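# Tighten two unmarked cover plate screws with cordless screwdriver

## Task

Find the two screws on the cover plate that carry no orange paint mark; these are the loose ones. Use the cordless screwdriver lying on the table (its trigger starts it) to drive both of them in until they are tight, and make sure the screwdriver is switched off at the end.

## Robot and tools

Robot: two arms, left_arm and right_arm, each ending in the same five-fingered right hand, so the hands are not mirrored. Scene frame: origin at table-top height midway between the nominal arm bases, +x out over the table, +y toward left_arm, +z up. Image left/right does not match arm names. Cameras: cam_head_left, cam_head_right, cam_high (896x504), cam_left_wrist, cam_right_wrist (672x504).

Hand point: a spot 0.05 m in front of the palm where index pad meets thumb tip in a pinch. Its +z runs along the straightened fingers (which reach 0.06-0.07 m past it), +y points out of the palm, +x crosses the palm away from the thumb. A wrist bracket on the little-finger side sticks out and can strike things. Large turns about x or y can shift the point by up to ~2 cm.

Row layout (28 numbers, all in [-1, 1], always both arms): left dx, dy, dz, rx, ry, rz; left hand little, ring, middle, index, thumb_bend, thumb_turn; left force_limit, speed; then the same 14 for the right arm. Pose numbers are offsets, not poses: measured along scene axes from that arm's Hand target as it stood when the action began; every row of an action counts from that same start, and each new action or call starts afresh, so repeating an offset moves further. 1.0 = 0.6 m or 180 degrees; rx, ry, rz form one rotation vector, turning about the Hand target's position. Six zeros for an arm means hold its Hand target. Finger numbers are absolute targets: +1 open/straight, -1 curled shut; thumb_turn +1 beside the palm, -1 in front of it. A pinch is roughly index -0.22, thumb_bend -0.75, thumb_turn -0.57. force_limit maps -1..+1 to ~0..10 N (thumb motors up to 15 N); speed maps -1..+1 to near zero..full (whole travel in 0.6 s). There is no 'no change' value: to keep a hand as it is, resend its last executed eight numbers; if none yet, send hand_measured plus hand_force_limit and hand_speed. For a gentle grip close at speed -0.9 or below. A wrap grasp fits 0.035-0.08 m objects with the thumb turned in beforehand; thinner items down to ~0.025 m need thumb first, then fingers. To squeeze harder, raise force_limit and send a more-closed target than hand_measured.

Tools:
- execute_actions(actions, cameras): actions is a list of actions, each a table of up to 15 rows of 28 numbers, one row per 1/30 s step; a short table repeats its last row. Empty list just reports state.
- move(target, speed, blend, stop_force, zero, blocking, cameras): target is one 28-number row or up to 15 rows differing only in pose offsets, all counted from the current Hand targets. Hand numbers are sent at the start. speed in m/s, 0.002-0.5 (default 0.25; turns up to twice that in rad/s). blend in m rounds corners in a list. stop_force 4-80 N ends an arm's path when its wrist sensor feels that much extra push against the motion; use it slowly when approaching contact, not when the hand turns, and leave it out when backing off something. zero (default true) re-zeroes before the move. blocking=false returns early and cannot be combined with stop_force; call wait or stop before new commands. Paths do not avoid obstacles or the other arm and max 10 s.
- wait(seconds 0-10), stop(), zoom_image(camera, region [x0,y0,x1,y1] up to 504x504 px), show_instructions() for the reference images, zero_wrist_force(arm).
- finished_scene(scene, check): call once with a check of every condition, look again and fix if needed, then call a second time to end the scene.

Result lines: end_effector_position (m), quaternion wxyz, velocities; Hand target (the clipped last command, base for next offsets; the hand often settles slightly short of it); hand_measured, hand_stopped_by (moving, target, force, stalled, fault), hand_load_n (positive when pushed open; a lost grip shows as ~0); Wrist force/torque in the hand's own axes plus a peak line; Joint torques; a 'move:' line with done, off_target, contact, held, moving or fault and limits such as paced or held; 'pose unreachable' when the clearance check between arms blocks a command; MOTOR HOT when a motor passes 70 °C.

Cautions: each control step clips commands to 100 mm and 16 degrees from the measured pose. Arms are stiff; aiming even slightly beyond a solid contact can trigger a fault stop (10 s, remaining commands skipped) from joint torque limits (elbow 135, wrists 48.6 N m) or ~150 N net force. Heat builds when holding loads, stretching out or pushing at unreachable poses; 85 °C brakes the arm for 30-60 s. Never let anything fall off the table, avoid dropping the screwdriver, slamming, hard presses, straining fingers, or arm-to-arm collisions. Loose objects may occasionally get nudged. Leave the screwdriver's trigger released before ending.

Each tool is called after "Emit:" as name(argument=value, ...) on one line, values as JSON.

Reference images:

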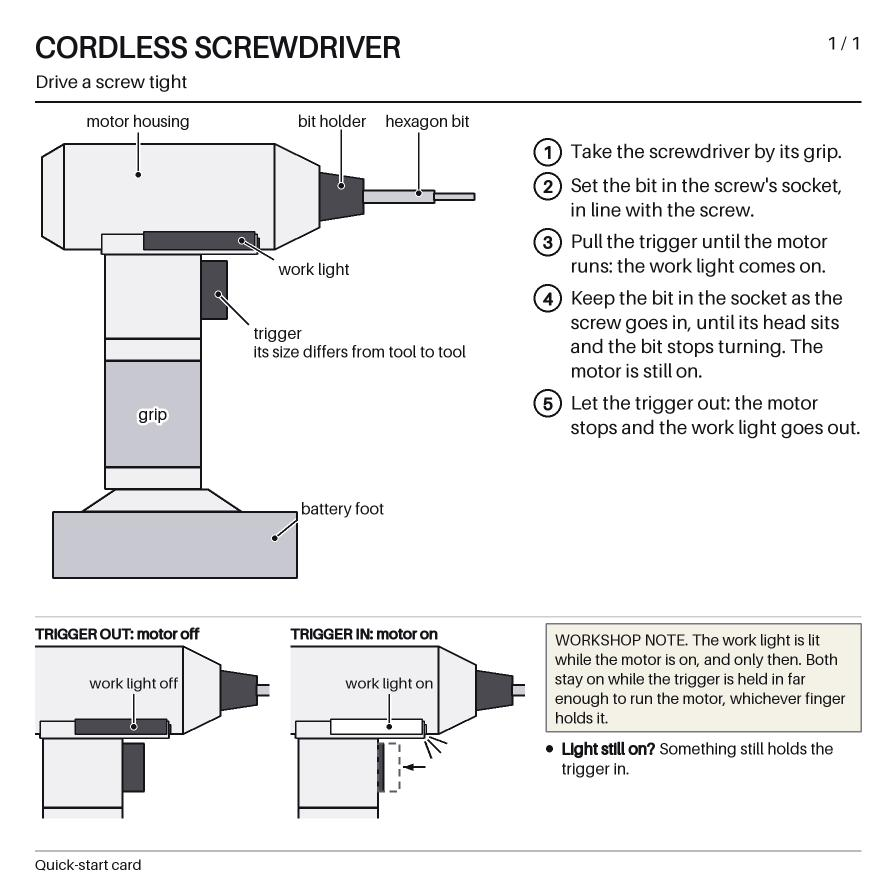

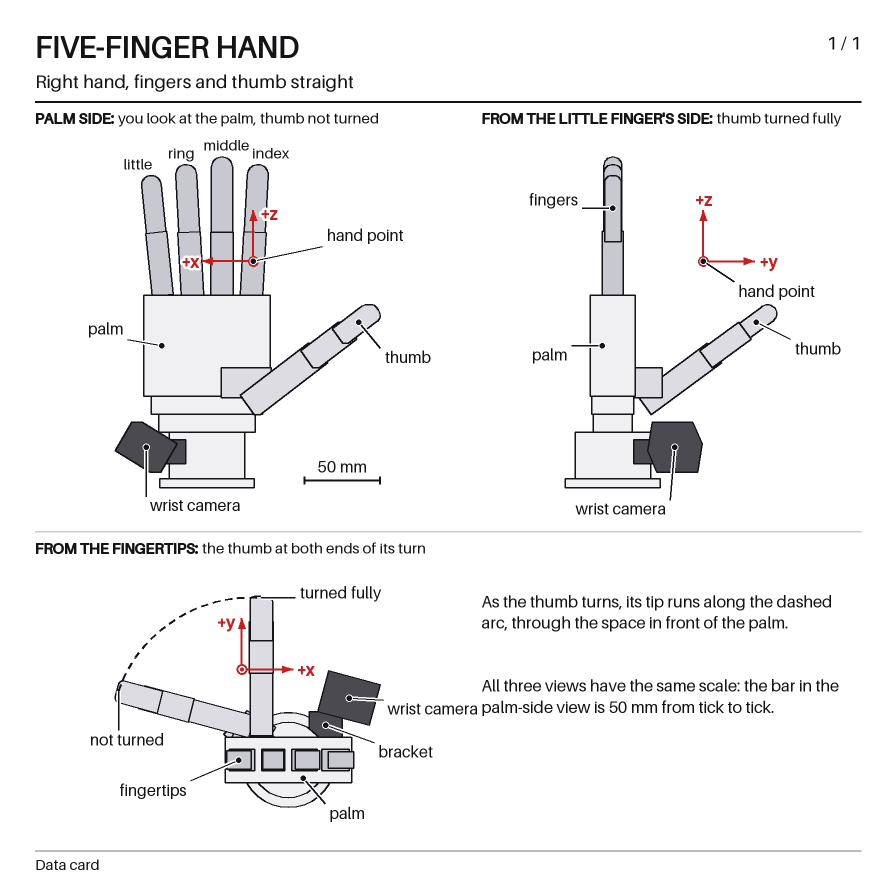

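## Session

Emit:
execute_actions(actions=[])

Scene clock: 0.00 s.
left_arm: end_effector_position=(+0.2956, +0.1548, +0.3895) hand_measured=(+1.000, +1.000, +1.000, +1.000, +1.000, +1.000) hand_load_n=(+0.0, +0.0, +0.0, +0.0, +0.0, +0.0) hand_stopped_by=(target, target, target, target, target, target) hand_force_limit=0.00 hand_speed=-0.80 end_effector_quat_wxyz=(-0.069, +0.198, +0.799, -0.564) end_effector_velocity=(+0.000, +0.000, +0.000) end_effector_angular_velocity=(+0.000, +0.000, +0.000) | right_arm: end_effector_position=(+1.0799, -0.1479, +0.3186) hand_measured=(+1.000, +1.000, +1.000, +1.000, +1.000, +1.000) hand_load_n=(+0.0, +0.0, +0.0, +0.0, +0.0, +0.0) hand_stopped_by=(target, target, target, target, target, target) hand_force_limit=0.00 hand_speed=-0.80 end_effector_quat_wxyz=(+0.236, +0.829, +0.357, +0.359) end_effector_velocity=(+0.000, +0.000, +0.000) end_effector_angular_velocity=(+0.000, -0.001, +0.000)
Joint positions: left_arm=[-0.786 -1.589 1.895 0.482 2.618 -2.305] | right_arm=[0.489 -0.541 0.461 0.906 2.111 1.091]
Joint velocities: left_arm=[0 0 0 0 0 0.001] | right_arm=[0 0 0 -0.001 0 0]
Joint torques (N m): no reading
Wrist force (N): no reading
Wrist torque (N m): no reading
Wrist force, peak (N): no reading
Hand target: left_arm +0.2956, +0.1548, +0.3895; -0.069, +0.198, +0.799, -0.564 | right_arm +1.0799, -0.1479, +0.3186; +0.236, +0.829, +0.357, +0.359

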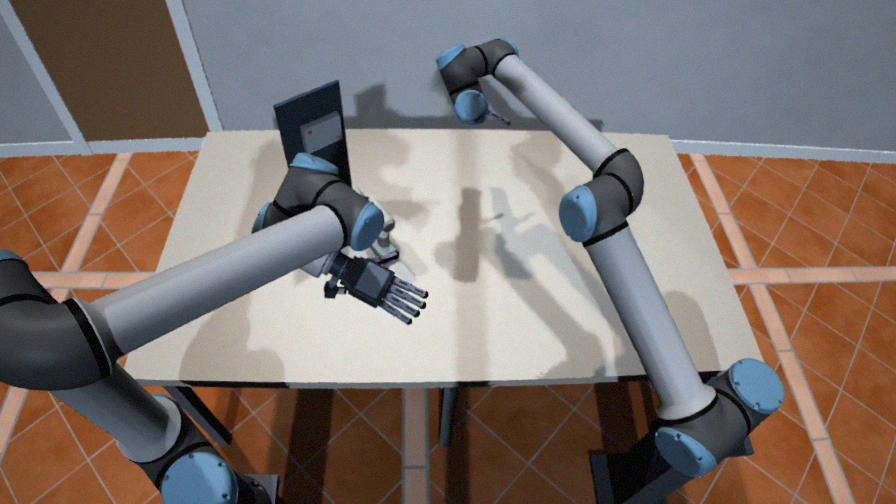

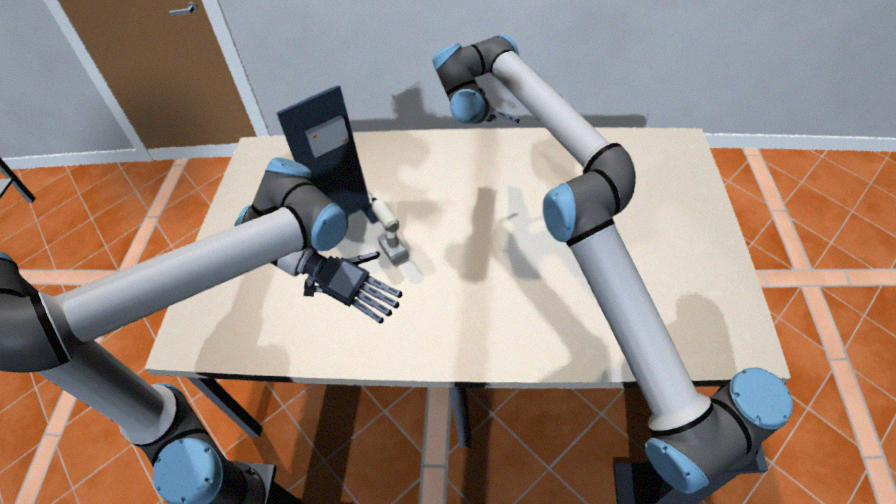

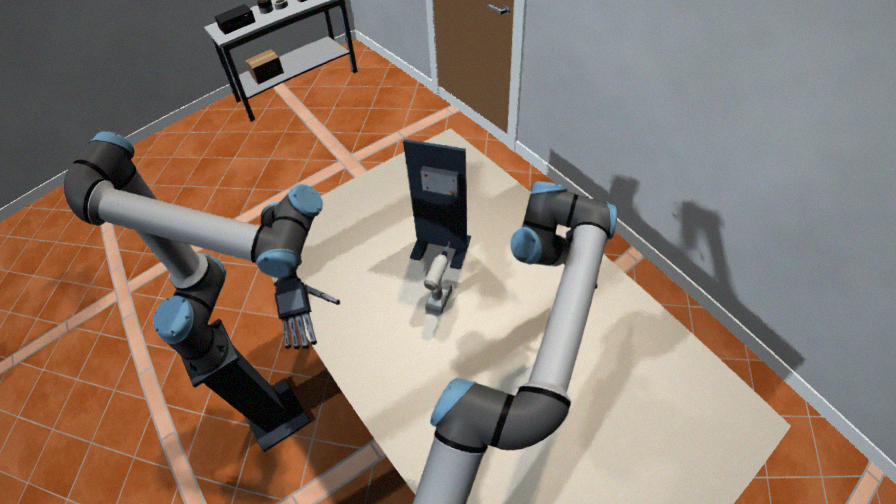

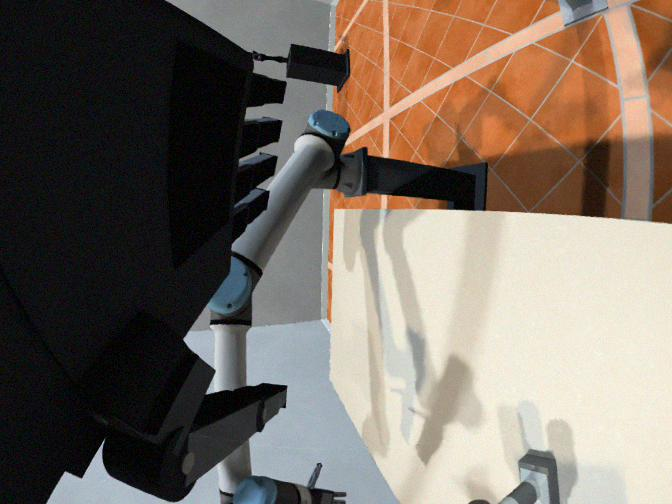

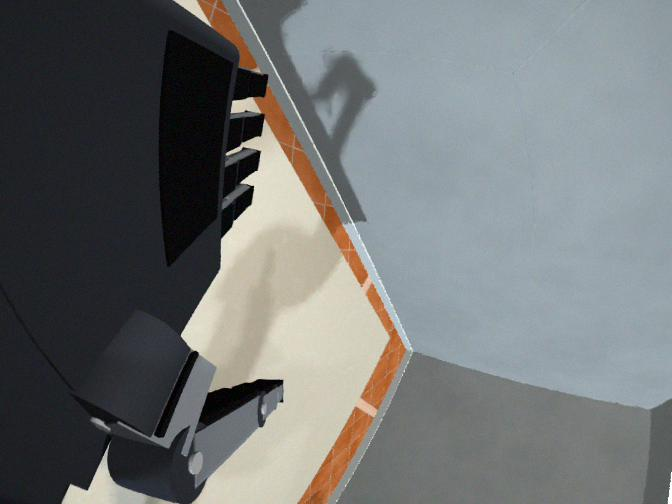

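Emit:
zoom_image(camera="cam_high", region=[380, 130, 500, 260])

Emit:
zoom_image(camera="cam_high", region=[380, 220, 500, 350])

Emit:
zoom_image(camera="cam_head_right", region=[270, 80, 430, 290])

Emit:
zoom_image(camera="cam_head_left", region=[270, 80, 430, 290])

Scaled by 3.877.

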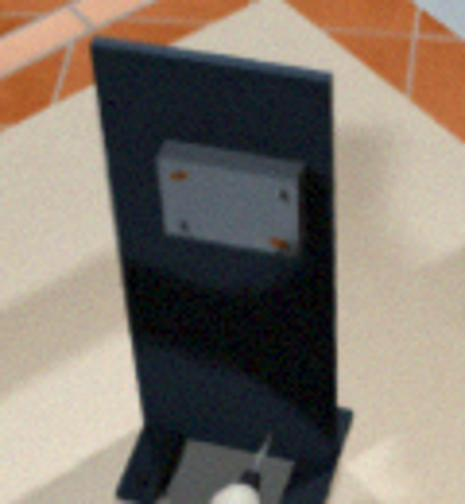

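Scaled by 3.877.

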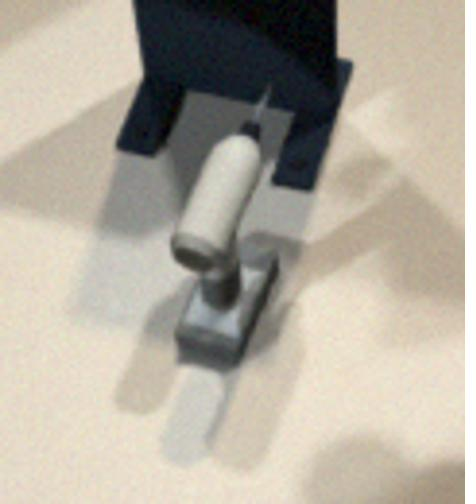

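Scaled by 2.400.

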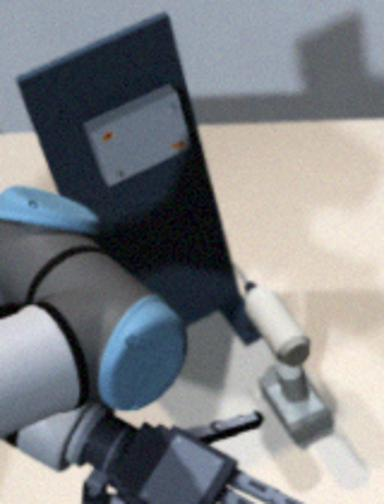

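Scaled by 2.400.

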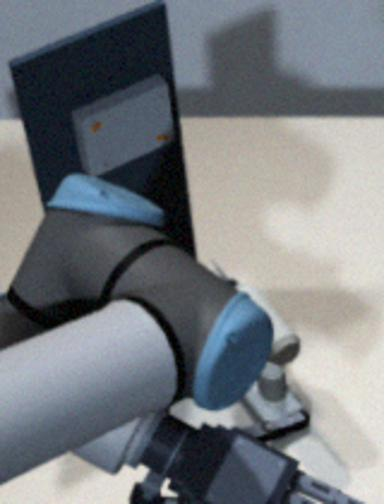

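Emit:
move(target=[0.09,-0.25,0.1,0.261,-0.456,0.471,1,1,1,1,1,1,0,-0.8,-0.55,-0.25,0.3,0.291,0.054,0.339,1,1,1,1,1,1,0,-0.8], speed=0.25)

Scene clock: 7.27 s.
left_arm: end_effector_position=(+0.3485, +0.0048, +0.4491) hand_measured=(+1.000, +1.000, +1.000, +1.000, +1.000, +1.000) hand_load_n=(+0.0, +0.0, +0.0, +0.0, +0.0, +0.0) hand_stopped_by=(target, target, target, target, target, target) hand_force_limit=0.00 hand_speed=-0.80 end_effector_quat_wxyz=(+0.702, -0.085, +0.702, +0.085) end_effector_velocity=(+0.000, +0.000, +0.000) end_effector_angular_velocity=(-0.001, +0.000, +0.000) | right_arm: end_effector_position=(+0.7497, -0.2981, +0.4978) hand_measured=(+1.000, +1.000, +1.000, +1.000, +1.000, +1.000) hand_load_n=(+0.0, +0.0, +0.0, +0.0, +0.0, +0.0) hand_stopped_by=(target, target, target, target, target, target) hand_force_limit=0.00 hand_speed=-0.80 end_effector_quat_wxyz=(-0.373, +0.583, +0.545, +0.474) end_effector_velocity=(+0.000, +0.000, +0.000) end_effector_angular_velocity=(+0.000, -0.001, +0.000)
Joint positions: left_arm=[-1.556 -1.062 1.88 2.324 0.192 -4.714] | right_arm=[-0.035 -1.406 1.628 0.786 0.327 0.501]
Joint velocities: left_arm=[0.001 0 -0.001 0 0 0] | right_arm=[0 0 0 0 0 0]
Joint torques (N m): left_arm=[2.4 -55.42 -41.59 -2.35 -1.05 2.29] | right_arm=[15.17 -63.61 -36.31 2.39 -2.87 -1.25]
Wrist force (N): left_arm=[-1.5 2.6 -0.2] | right_arm=[-0.1 0.7 -0.3]
Wrist torque (N m): left_arm=[0.44 0.34 -0.09] | right_arm=[0.10 0.18 0.16]
Wrist force, peak (N): left_arm=[-1.5 3.4 0.0] | right_arm=[0.8 -0.4 1.6]
Hand target: left_arm +0.3485, +0.0046, +0.4491; +0.702, -0.085, +0.702, +0.085 | right_arm +0.7496, -0.2981, +0.4978; -0.373, +0.583, +0.545, +0.474
Off the commanded pose: left_arm 0.001 m, 0 deg | right_arm 0.001 m, 0 deg.
move: done

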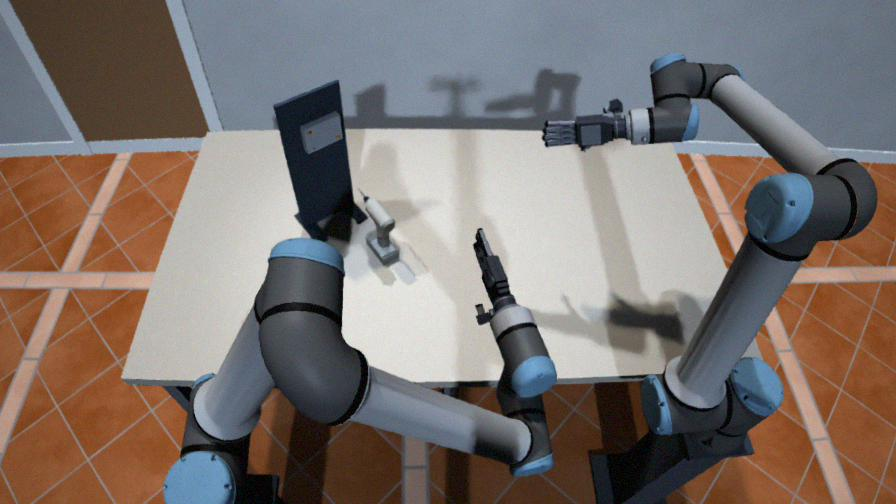

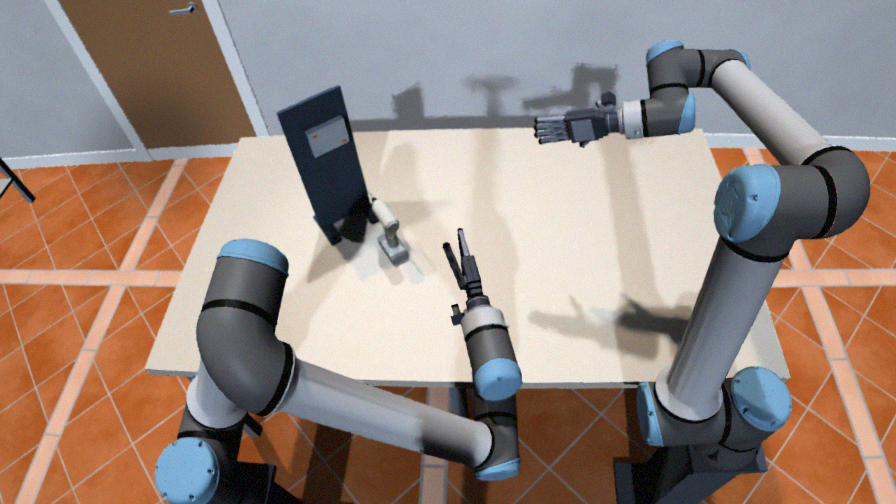

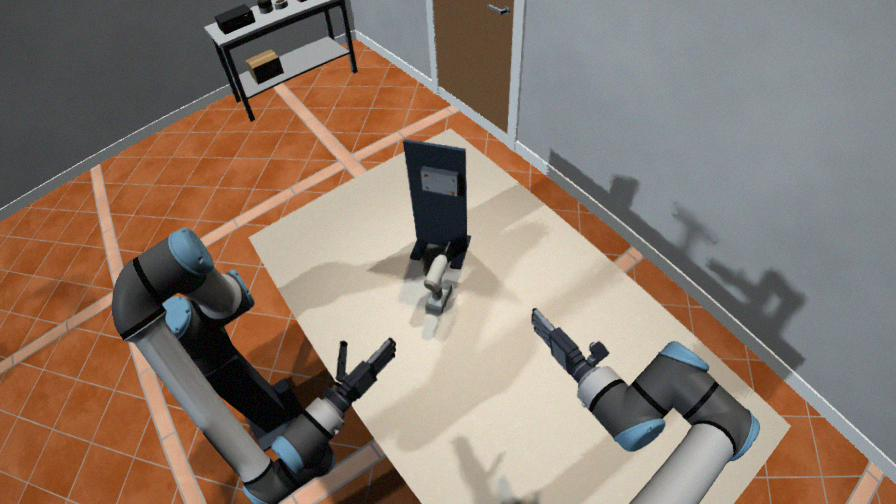

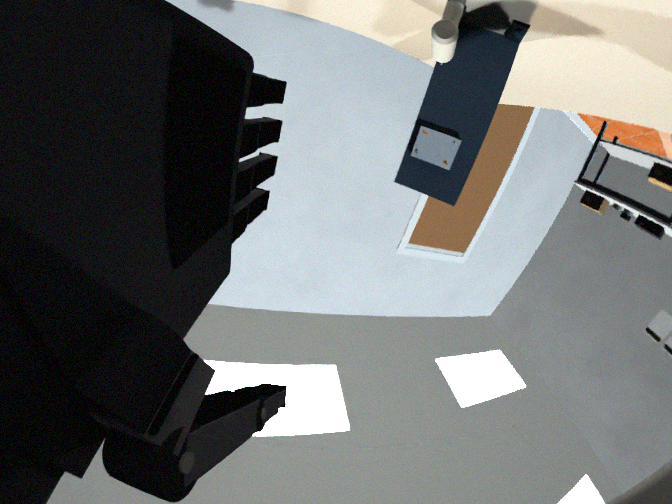

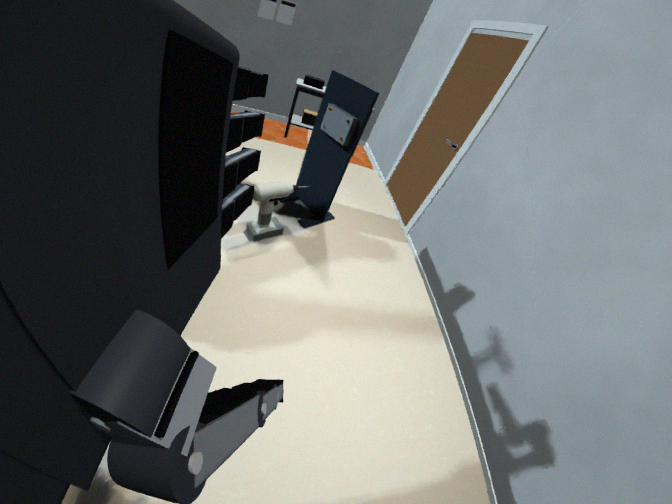

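Emit:
zoom_image(camera="cam_right_wrist", region=[210, 60, 390, 260])

Emit:
zoom_image(camera="cam_left_wrist", region=[380, 0, 540, 220])

Emit:
zoom_image(camera="cam_head_left", region=[260, 70, 440, 290])

Emit:
zoom_image(camera="cam_head_right", region=[260, 70, 440, 290])

Emit:
zoom_image(camera="cam_high", region=[390, 130, 490, 330])

Scaled by 2.520 from the camera's 672x504 image, which has a finer 960x720 frame.

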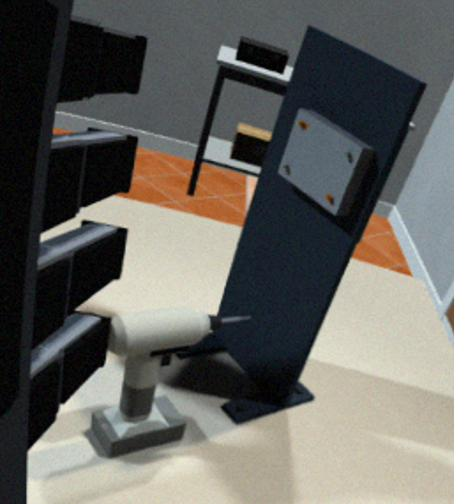

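Scaled by 2.291 from the camera's 672x504 image, which has a finer 960x720 frame.

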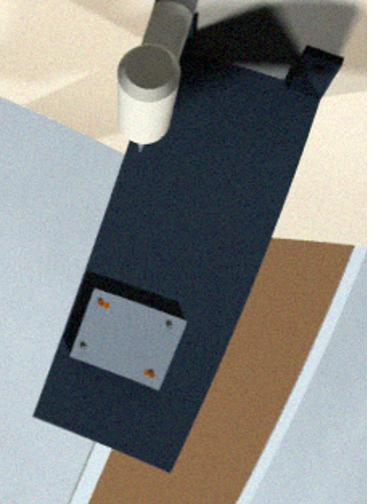

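Scaled by 2.291.

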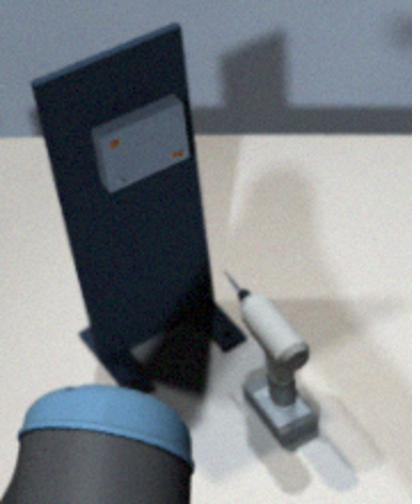

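Scaled by 2.291.

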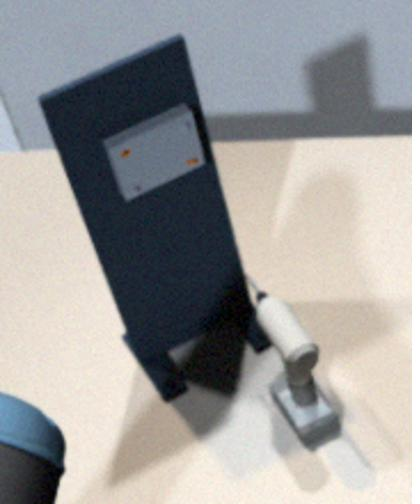

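Scaled by 2.520.

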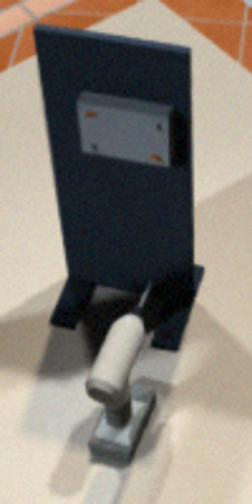

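Emit:
move(target=[0.1617,0.04,0,0,0,0,1,1,1,1,1,1,0,-0.8,0.0243,0.1586,-0.0457,0,0,0,1,1,1,1,1,1,0,-0.8], cameras=["cam_left_wrist","cam_right_wrist"])

Emit:
zoom_image(camera="cam_right_wrist", region=[210, 60, 390, 260])

Emit:
zoom_image(camera="cam_left_wrist", region=[380, 0, 540, 220])

Emit:
move(target=[0,0.0,0.1667,0,0,0,1,1,1,1,1,1,0,-0.8,0.0,0,0.1667,0,0,0,1,1,1,1,1,1,0,-0.8], cameras=["cam_left_wrist","cam_right_wrist"])

Emit:
zoom_image(camera="cam_right_wrist", region=[210, 60, 390, 260])

Emit:
zoom_image(camera="cam_left_wrist", region=[380, 0, 540, 220])

Scene clock: 9.13 s.
left_arm: end_effector_position=(+0.4455, +0.0287, +0.4491) hand_measured=(+1.000, +1.000, +1.000, +1.000, +1.000, +1.000) hand_load_n=(+0.0, +0.0, +0.0, +0.0, +0.0, +0.0) hand_stopped_by=(target, target, target, target, target, target) hand_force_limit=0.00 hand_speed=-0.80 end_effector_quat_wxyz=(+0.702, -0.085, +0.702, +0.085) end_effector_velocity=(+0.000, +0.001, +0.000) end_effector_angular_velocity=(+0.000, +0.000, +0.001) | right_arm: end_effector_position=(+0.7642, -0.2031, +0.4704) hand_measured=(+1.000, +1.000, +1.000, +1.000, +1.000, +1.000) hand_load_n=(+0.0, +0.0, +0.0, +0.0, +0.0, +0.0) hand_stopped_by=(target, target, target, target, target, target) hand_force_limit=0.00 hand_speed=-0.80 end_effector_quat_wxyz=(-0.373, +0.583, +0.545, +0.474) end_effector_velocity=(+0.000, +0.000, +0.001) end_effector_angular_velocity=(+0.000, +0.000, -0.001)
Joint positions: left_arm=[-1.413 -1.047 1.855 2.339 0.049 -4.718] | right_arm=[0.125 -1.36 1.573 0.492 0.434 0.828]
Joint velocities: left_arm=[0.001 -0.001 0.001 0.002 0 -0.003] | right_arm=[0 -0.001 0 0 0 0.001]
Joint torques (N m): left_arm=[10.04 -84.87 -14.24 4.16 -1.38 -3.7] | right_arm=[12.57 -55.34 -39.62 -0.19 -0.21 1.33]
Wrist force (N): left_arm=[-1.9 2.5 -0.1] | right_arm=[-0.2 0.4 -0.2]
Wrist torque (N m): left_arm=[0.39 0.39 -0.12] | right_arm=[0.07 0.22 0.15]
Wrist force, peak (N): left_arm=[-2.0 3.2 -0.4] | right_arm=[0.0 0.8 -2.6]
Hand target: left_arm +0.4456, +0.0288, +0.4491; +0.702, -0.085, +0.702, +0.085 | right_arm +0.7642, -0.2030, +0.4704; -0.373, +0.583, +0.545, +0.474
Off the commanded pose: left_arm 0.000 m, 0 deg | right_arm 0.000 m, 0 deg.
move: done
Images, in order (width x height): cam_left_wrist 672x504, cam_right_wrist 672x504.

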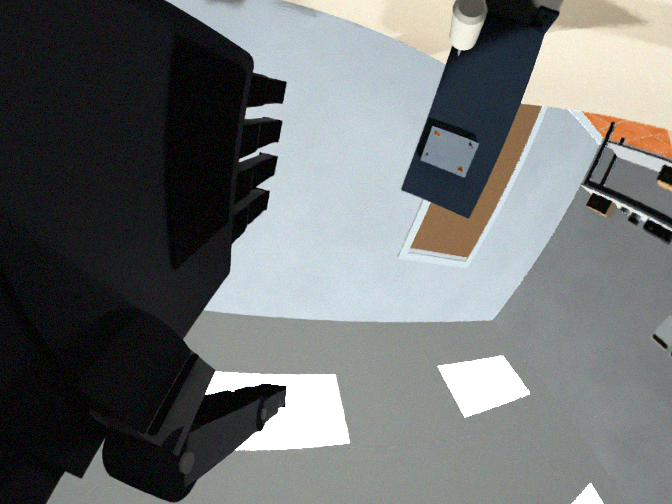

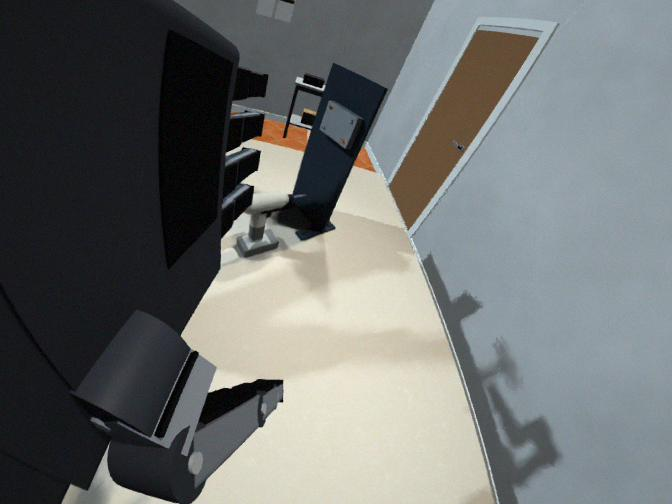

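Scaled by 2.520 from the camera's 672x504 image, which has a finer 960x720 frame.

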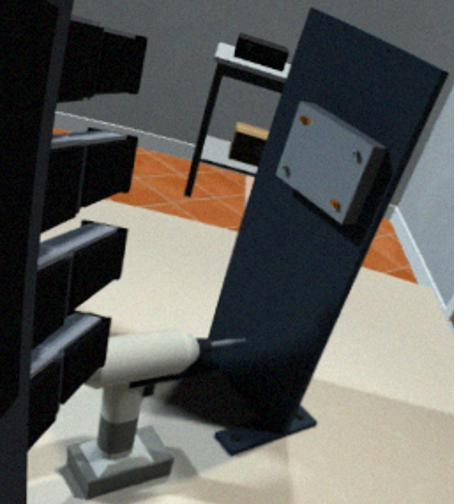

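Scaled by 2.291 from the camera's 672x504 image, which has a finer 960x720 frame.

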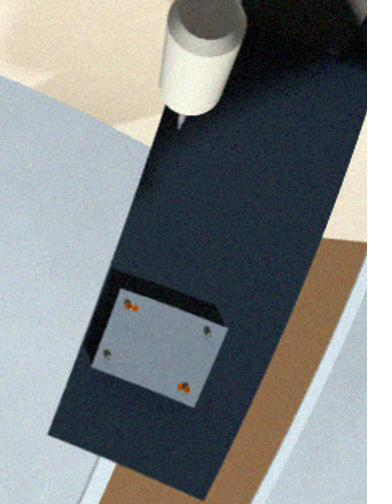

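Scene clock: 10.27 s.
left_arm: end_effector_position=(+0.4456, +0.0286, +0.5492) hand_measured=(+1.000, +1.000, +1.000, +1.000, +1.000, +1.000) hand_load_n=(+0.0, +0.0, +0.0, +0.0, +0.0, +0.0) hand_stopped_by=(target, target, target, target, target, target) hand_force_limit=0.00 hand_speed=-0.80 end_effector_quat_wxyz=(+0.702, -0.085, +0.702, +0.085) end_effector_velocity=(+0.000, +0.001, +0.000) end_effector_angular_velocity=(+0.001, +0.000, +0.000) | right_arm: end_effector_position=(+0.7643, -0.2030, +0.5703) hand_measured=(+1.000, +1.000, +1.000, +1.000, +1.000, +1.000) hand_load_n=(+0.0, +0.0, +0.0, +0.5, +0.0, +0.0) hand_stopped_by=(target, target, target, target, target, target) hand_force_limit=0.00 hand_speed=-0.80 end_effector_quat_wxyz=(-0.373, +0.583, +0.545, +0.474) end_effector_velocity=(+0.000, +0.000, +0.001) end_effector_angular_velocity=(+0.000, -0.001, +0.000)
Joint positions: left_arm=[-1.413 -1.158 1.802 2.49 0.049 -4.706] | right_arm=[0.125 -1.381 1.422 0.664 0.434 0.828]
Joint velocities: left_arm=[0 0 0 -0.006 0 0.006] | right_arm=[0 -0.001 0 0 0 0]
Joint torques (N m): left_arm=[11.77 -61.89 -31.22 -2.82 -1.79 4.38] | right_arm=[-12.03 -67 -46.03 3.92 -2.67 2]
Wrist force (N): left_arm=[-1.4 2.8 0.1] | right_arm=[0.0 0.9 -0.1]
Wrist torque (N m): left_arm=[0.44 0.30 -0.08] | right_arm=[0.13 0.17 0.19]
Wrist force, peak (N): left_arm=[-4.0 3.0 -0.4] | right_arm=[2.5 0.7 -1.2]
Hand target: left_arm +0.4456, +0.0286, +0.5492; +0.702, -0.085, +0.702, +0.085 | right_arm +0.7643, -0.2031, +0.5704; -0.373, +0.583, +0.545, +0.474
Off the commanded pose: left_arm 0.000 m, 0 deg | right_arm 0.000 m, 0 deg.
move: done
Images, in order (width x height): cam_left_wrist 672x504, cam_right_wrist 672x504.

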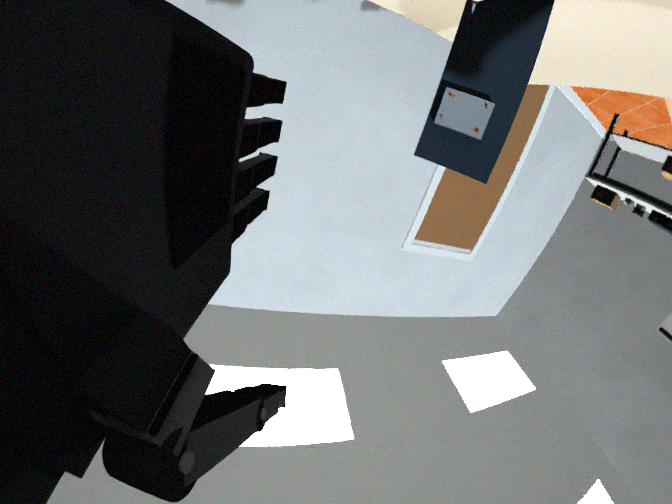

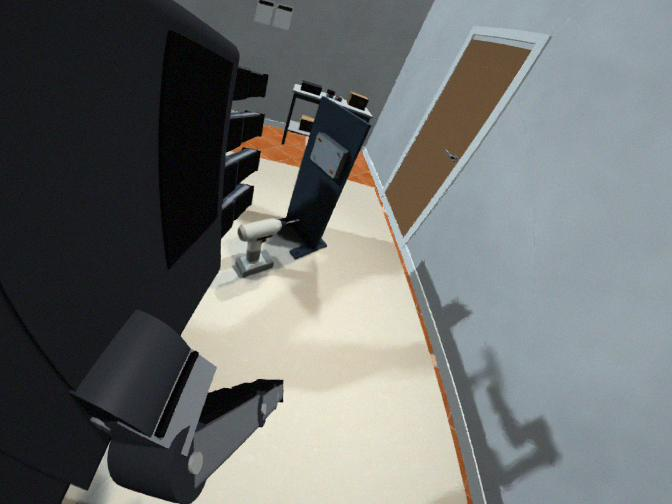

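Scaled by 2.520 from the camera's 672x504 image, which has a finer 960x720 frame.

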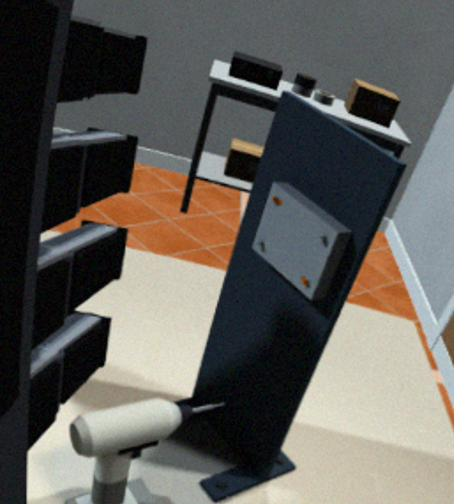

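Scaled by 2.291 from the camera's 672x504 image, which has a finer 960x720 frame.

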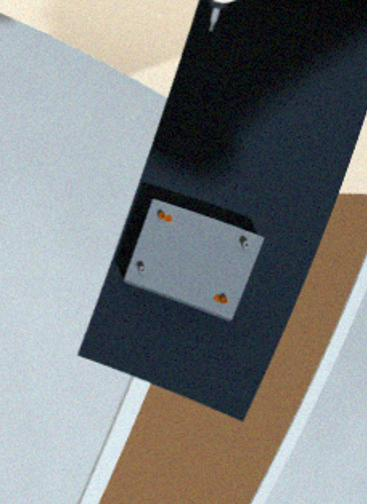

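Emit:
move(target=[0.175,0.2,-0.283,0,0,0.144,1,1,1,1,1,1,0,-0.8,-0.1,0,-0.08,0,0,0.1,-0.9,-0.9,-0.9,-0.9,1,1,0,0.3], speed=0.2)

Emit:
zoom_image(camera="cam_right_wrist", region=[180, 60, 430, 310])

Scene clock: 14.67 s.
left_arm: end_effector_position=(+0.5506, +0.1492, +0.3793) hand_measured=(+1.000, +1.000, +1.000, +1.000, +1.000, +1.000) hand_load_n=(+0.0, +0.0, +0.0, +0.0, +0.0, +0.0) hand_stopped_by=(target, target, target, target, target, target) hand_force_limit=0.00 hand_speed=-0.80 end_effector_quat_wxyz=(+0.665, -0.240, +0.665, +0.240) end_effector_velocity=(+0.000, -0.001, +0.000) end_effector_angular_velocity=(+0.000, -0.001, -0.001) | right_arm: end_effector_position=(+0.7042, -0.2031, +0.5224) hand_measured=(-0.900, -0.900, -0.900, -0.900, +1.000, +1.000) hand_load_n=(+0.0, +0.0, +0.0, +0.0, +0.0, +0.0) hand_stopped_by=(target, target, target, target, target, target) hand_force_limit=0.00 hand_speed=0.30 end_effector_quat_wxyz=(-0.442, +0.490, +0.629, +0.410) end_effector_velocity=(+0.000, +0.000, +0.000) end_effector_angular_velocity=(+0.000, -0.001, +0.000)
Joint positions: left_arm=[-1.167 -0.875 1.707 2.312 0.255 -4.715] | right_arm=[0.089 -1.262 1.527 1.347 0.276 -0.129]
Joint velocities: left_arm=[-0.001 0 0.001 0 0 -0.002] | right_arm=[0 0 0 0 0 -0.001]
Joint torques (N m): left_arm=[8.71 -73.62 -15.66 3.88 -0.81 -2.32] | right_arm=[-2.19 -76.09 -41.77 3.04 -1.71 -0.83]
Wrist force (N): left_arm=[-1.3 2.6 -0.4] | right_arm=[0.1 0.4 -0.5]
Wrist torque (N m): left_arm=[0.44 0.31 -0.06] | right_arm=[0.09 0.16 0.17]
Wrist force, peak (N): left_arm=[-3.0 2.4 -1.9] | right_arm=[0.2 1.2 -0.5]
Hand target: left_arm +0.5506, +0.1493, +0.3793; +0.665, -0.241, +0.665, +0.240 | right_arm +0.7041, -0.2030, +0.5225; -0.442, +0.490, +0.629, +0.410
Off the commanded pose: left_arm 0.001 m, 0 deg | right_arm 0.000 m, 0 deg.
move: done

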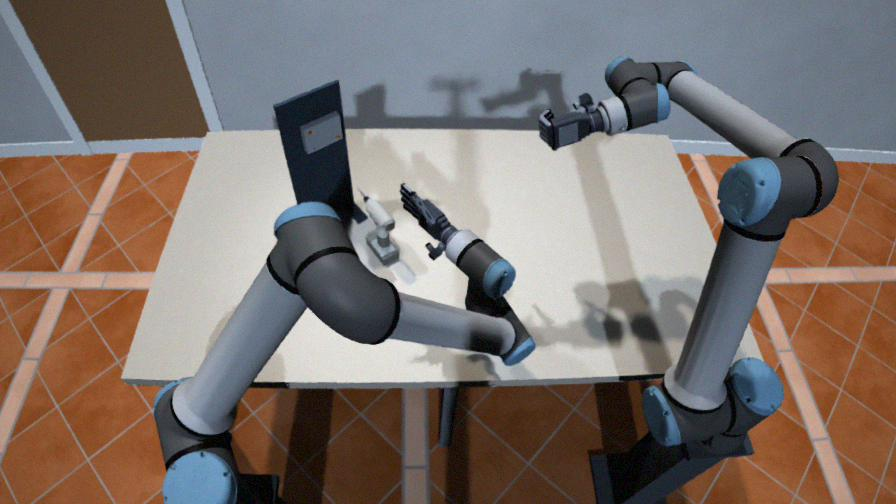

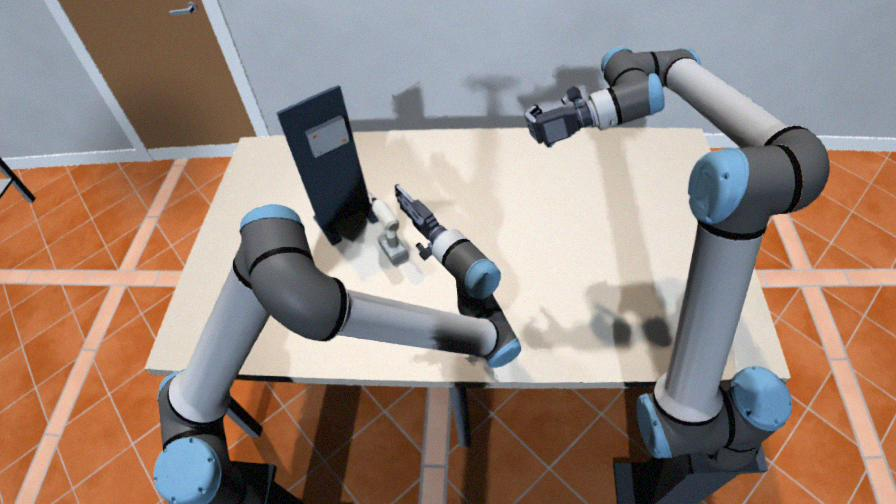

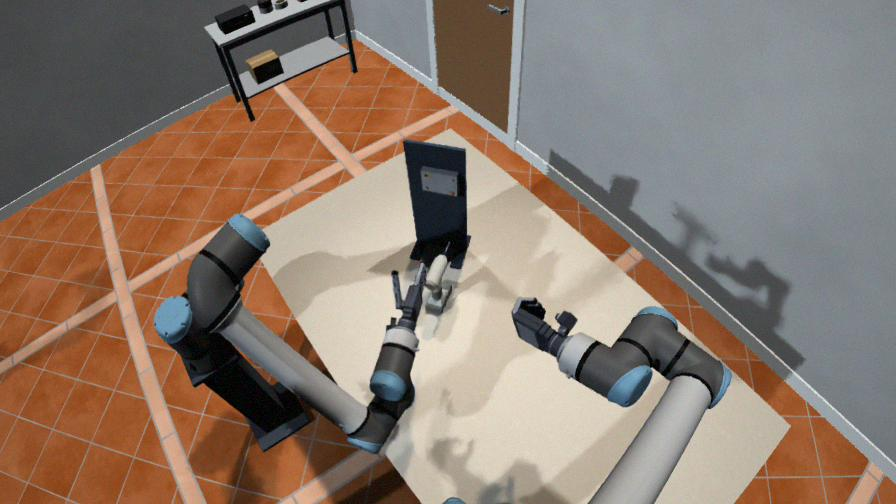

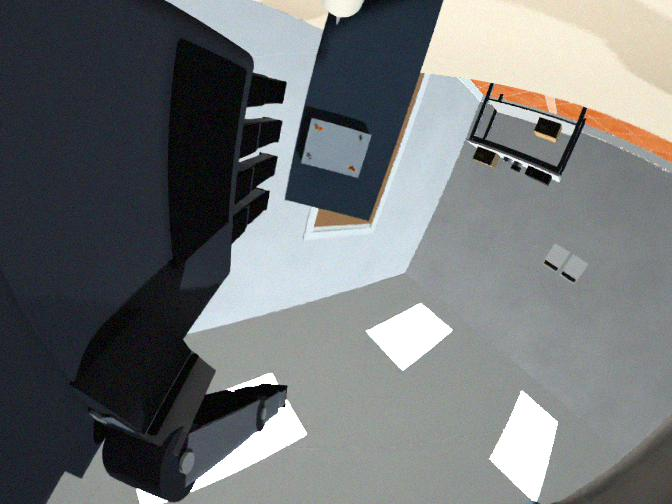

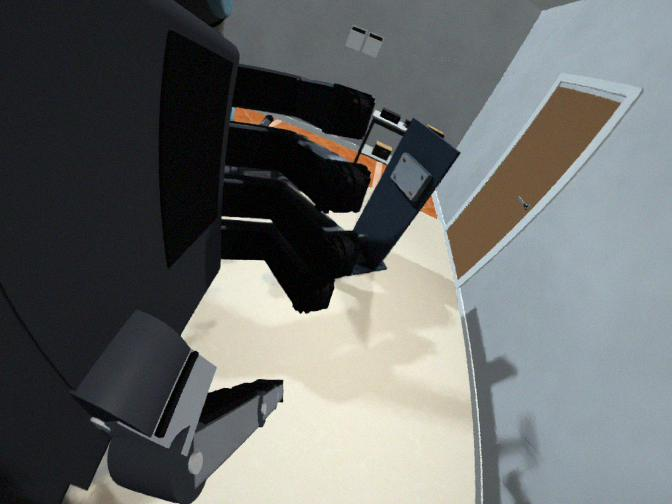

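Scaled by 2.016 from the camera's 672x504 image, which has a finer 960x720 frame.

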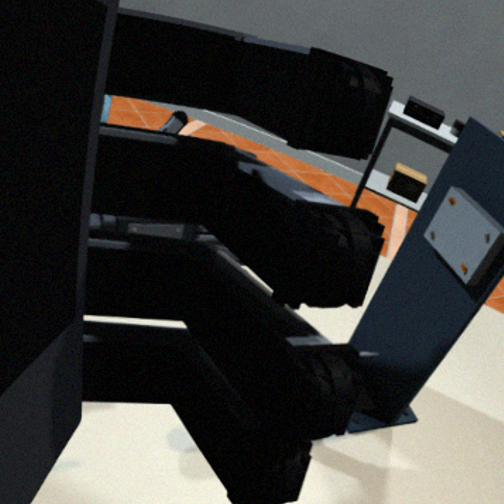

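Emit:
move(target=[0,0,0,0,0,0,1,1,1,1,1,1,0,-0.8,-0.05,0.12,-0.1,0,0,0.12,1,1,1,1,1,1,0,0.5], speed=0.2, cameras=["cam_right_wrist"])

Emit:
zoom_image(camera="cam_right_wrist", region=[200, 60, 500, 360])

Scene clock: 16.67 s.
left_arm: end_effector_position=(+0.5506, +0.1493, +0.3793) hand_measured=(+1.000, +1.000, +1.000, +1.000, +1.000, +1.000) hand_load_n=(+0.0, +0.0, +0.0, +0.0, +0.0, +0.0) hand_stopped_by=(target, target, target, target, target, target) hand_force_limit=0.00 hand_speed=-0.80 end_effector_quat_wxyz=(+0.665, -0.241, +0.665, +0.240) end_effector_velocity=(+0.000, +0.000, -0.001) end_effector_angular_velocity=(+0.000, +0.000, +0.000) | right_arm: end_effector_position=(+0.6741, -0.1309, +0.4627) hand_measured=(+1.000, +1.000, +1.000, +1.000, +1.000, +1.000) hand_load_n=(+0.0, +0.0, +0.0, +0.0, +0.0, +0.0) hand_stopped_by=(target, target, target, target, target, target) hand_force_limit=0.00 hand_speed=0.50 end_effector_quat_wxyz=(-0.511, +0.363, +0.710, +0.320) end_effector_velocity=(+0.000, +0.000, +0.000) end_effector_angular_velocity=(+0.001, -0.002, +0.001)
Joint positions: left_arm=[-1.166 -0.875 1.707 2.312 0.255 -4.716] | right_arm=[0.19 -1.085 1.533 1.911 0.396 -0.914]
Joint velocities: left_arm=[0 0.001 0 -0.001 0 0] | right_arm=[0 0 0 -0.001 0 -0.002]
Joint torques (N m): left_arm=[10.5 -59 -17.71 3.04 0.66 -3.05] | right_arm=[-8.62 -72.6 -29.06 4.38 -0.71 -1.9]
Wrist force (N): left_arm=[-1.8 2.7 -0.1] | right_arm=[-0.2 0.4 -0.1]
Wrist torque (N m): left_arm=[0.43 0.37 -0.10] | right_arm=[0.06 0.20 0.15]
Wrist force, peak (N): left_arm=[-1.8 2.9 -0.2] | right_arm=[0.8 0.3 -1.2]
Hand target: left_arm +0.5506, +0.1493, +0.3793; +0.665, -0.241, +0.665, +0.240 | right_arm +0.6741, -0.1310, +0.4626; -0.512, +0.363, +0.710, +0.320
Off the commanded pose: left_arm 0.000 m, 0 deg | right_arm 0.000 m, 0 deg.
move: done
Images, in order (width x height): cam_right_wrist 672x504.

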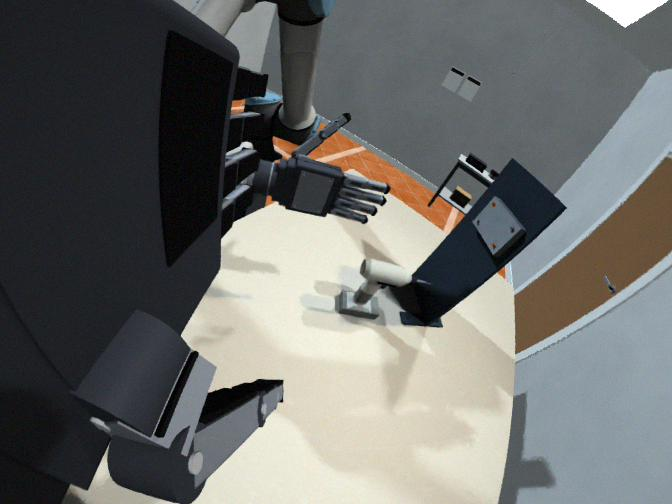

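Scaled by 1.680 from the camera's 672x504 image, which has a finer 960x720 frame.

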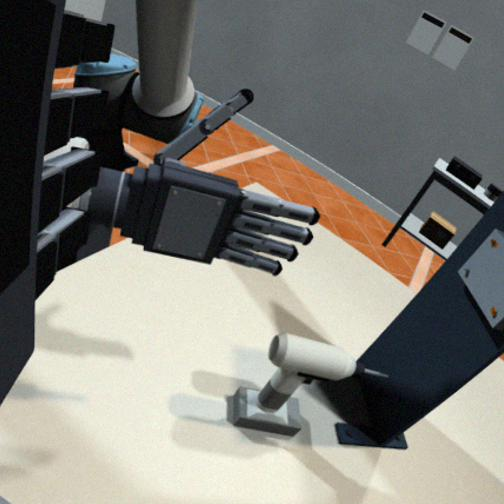

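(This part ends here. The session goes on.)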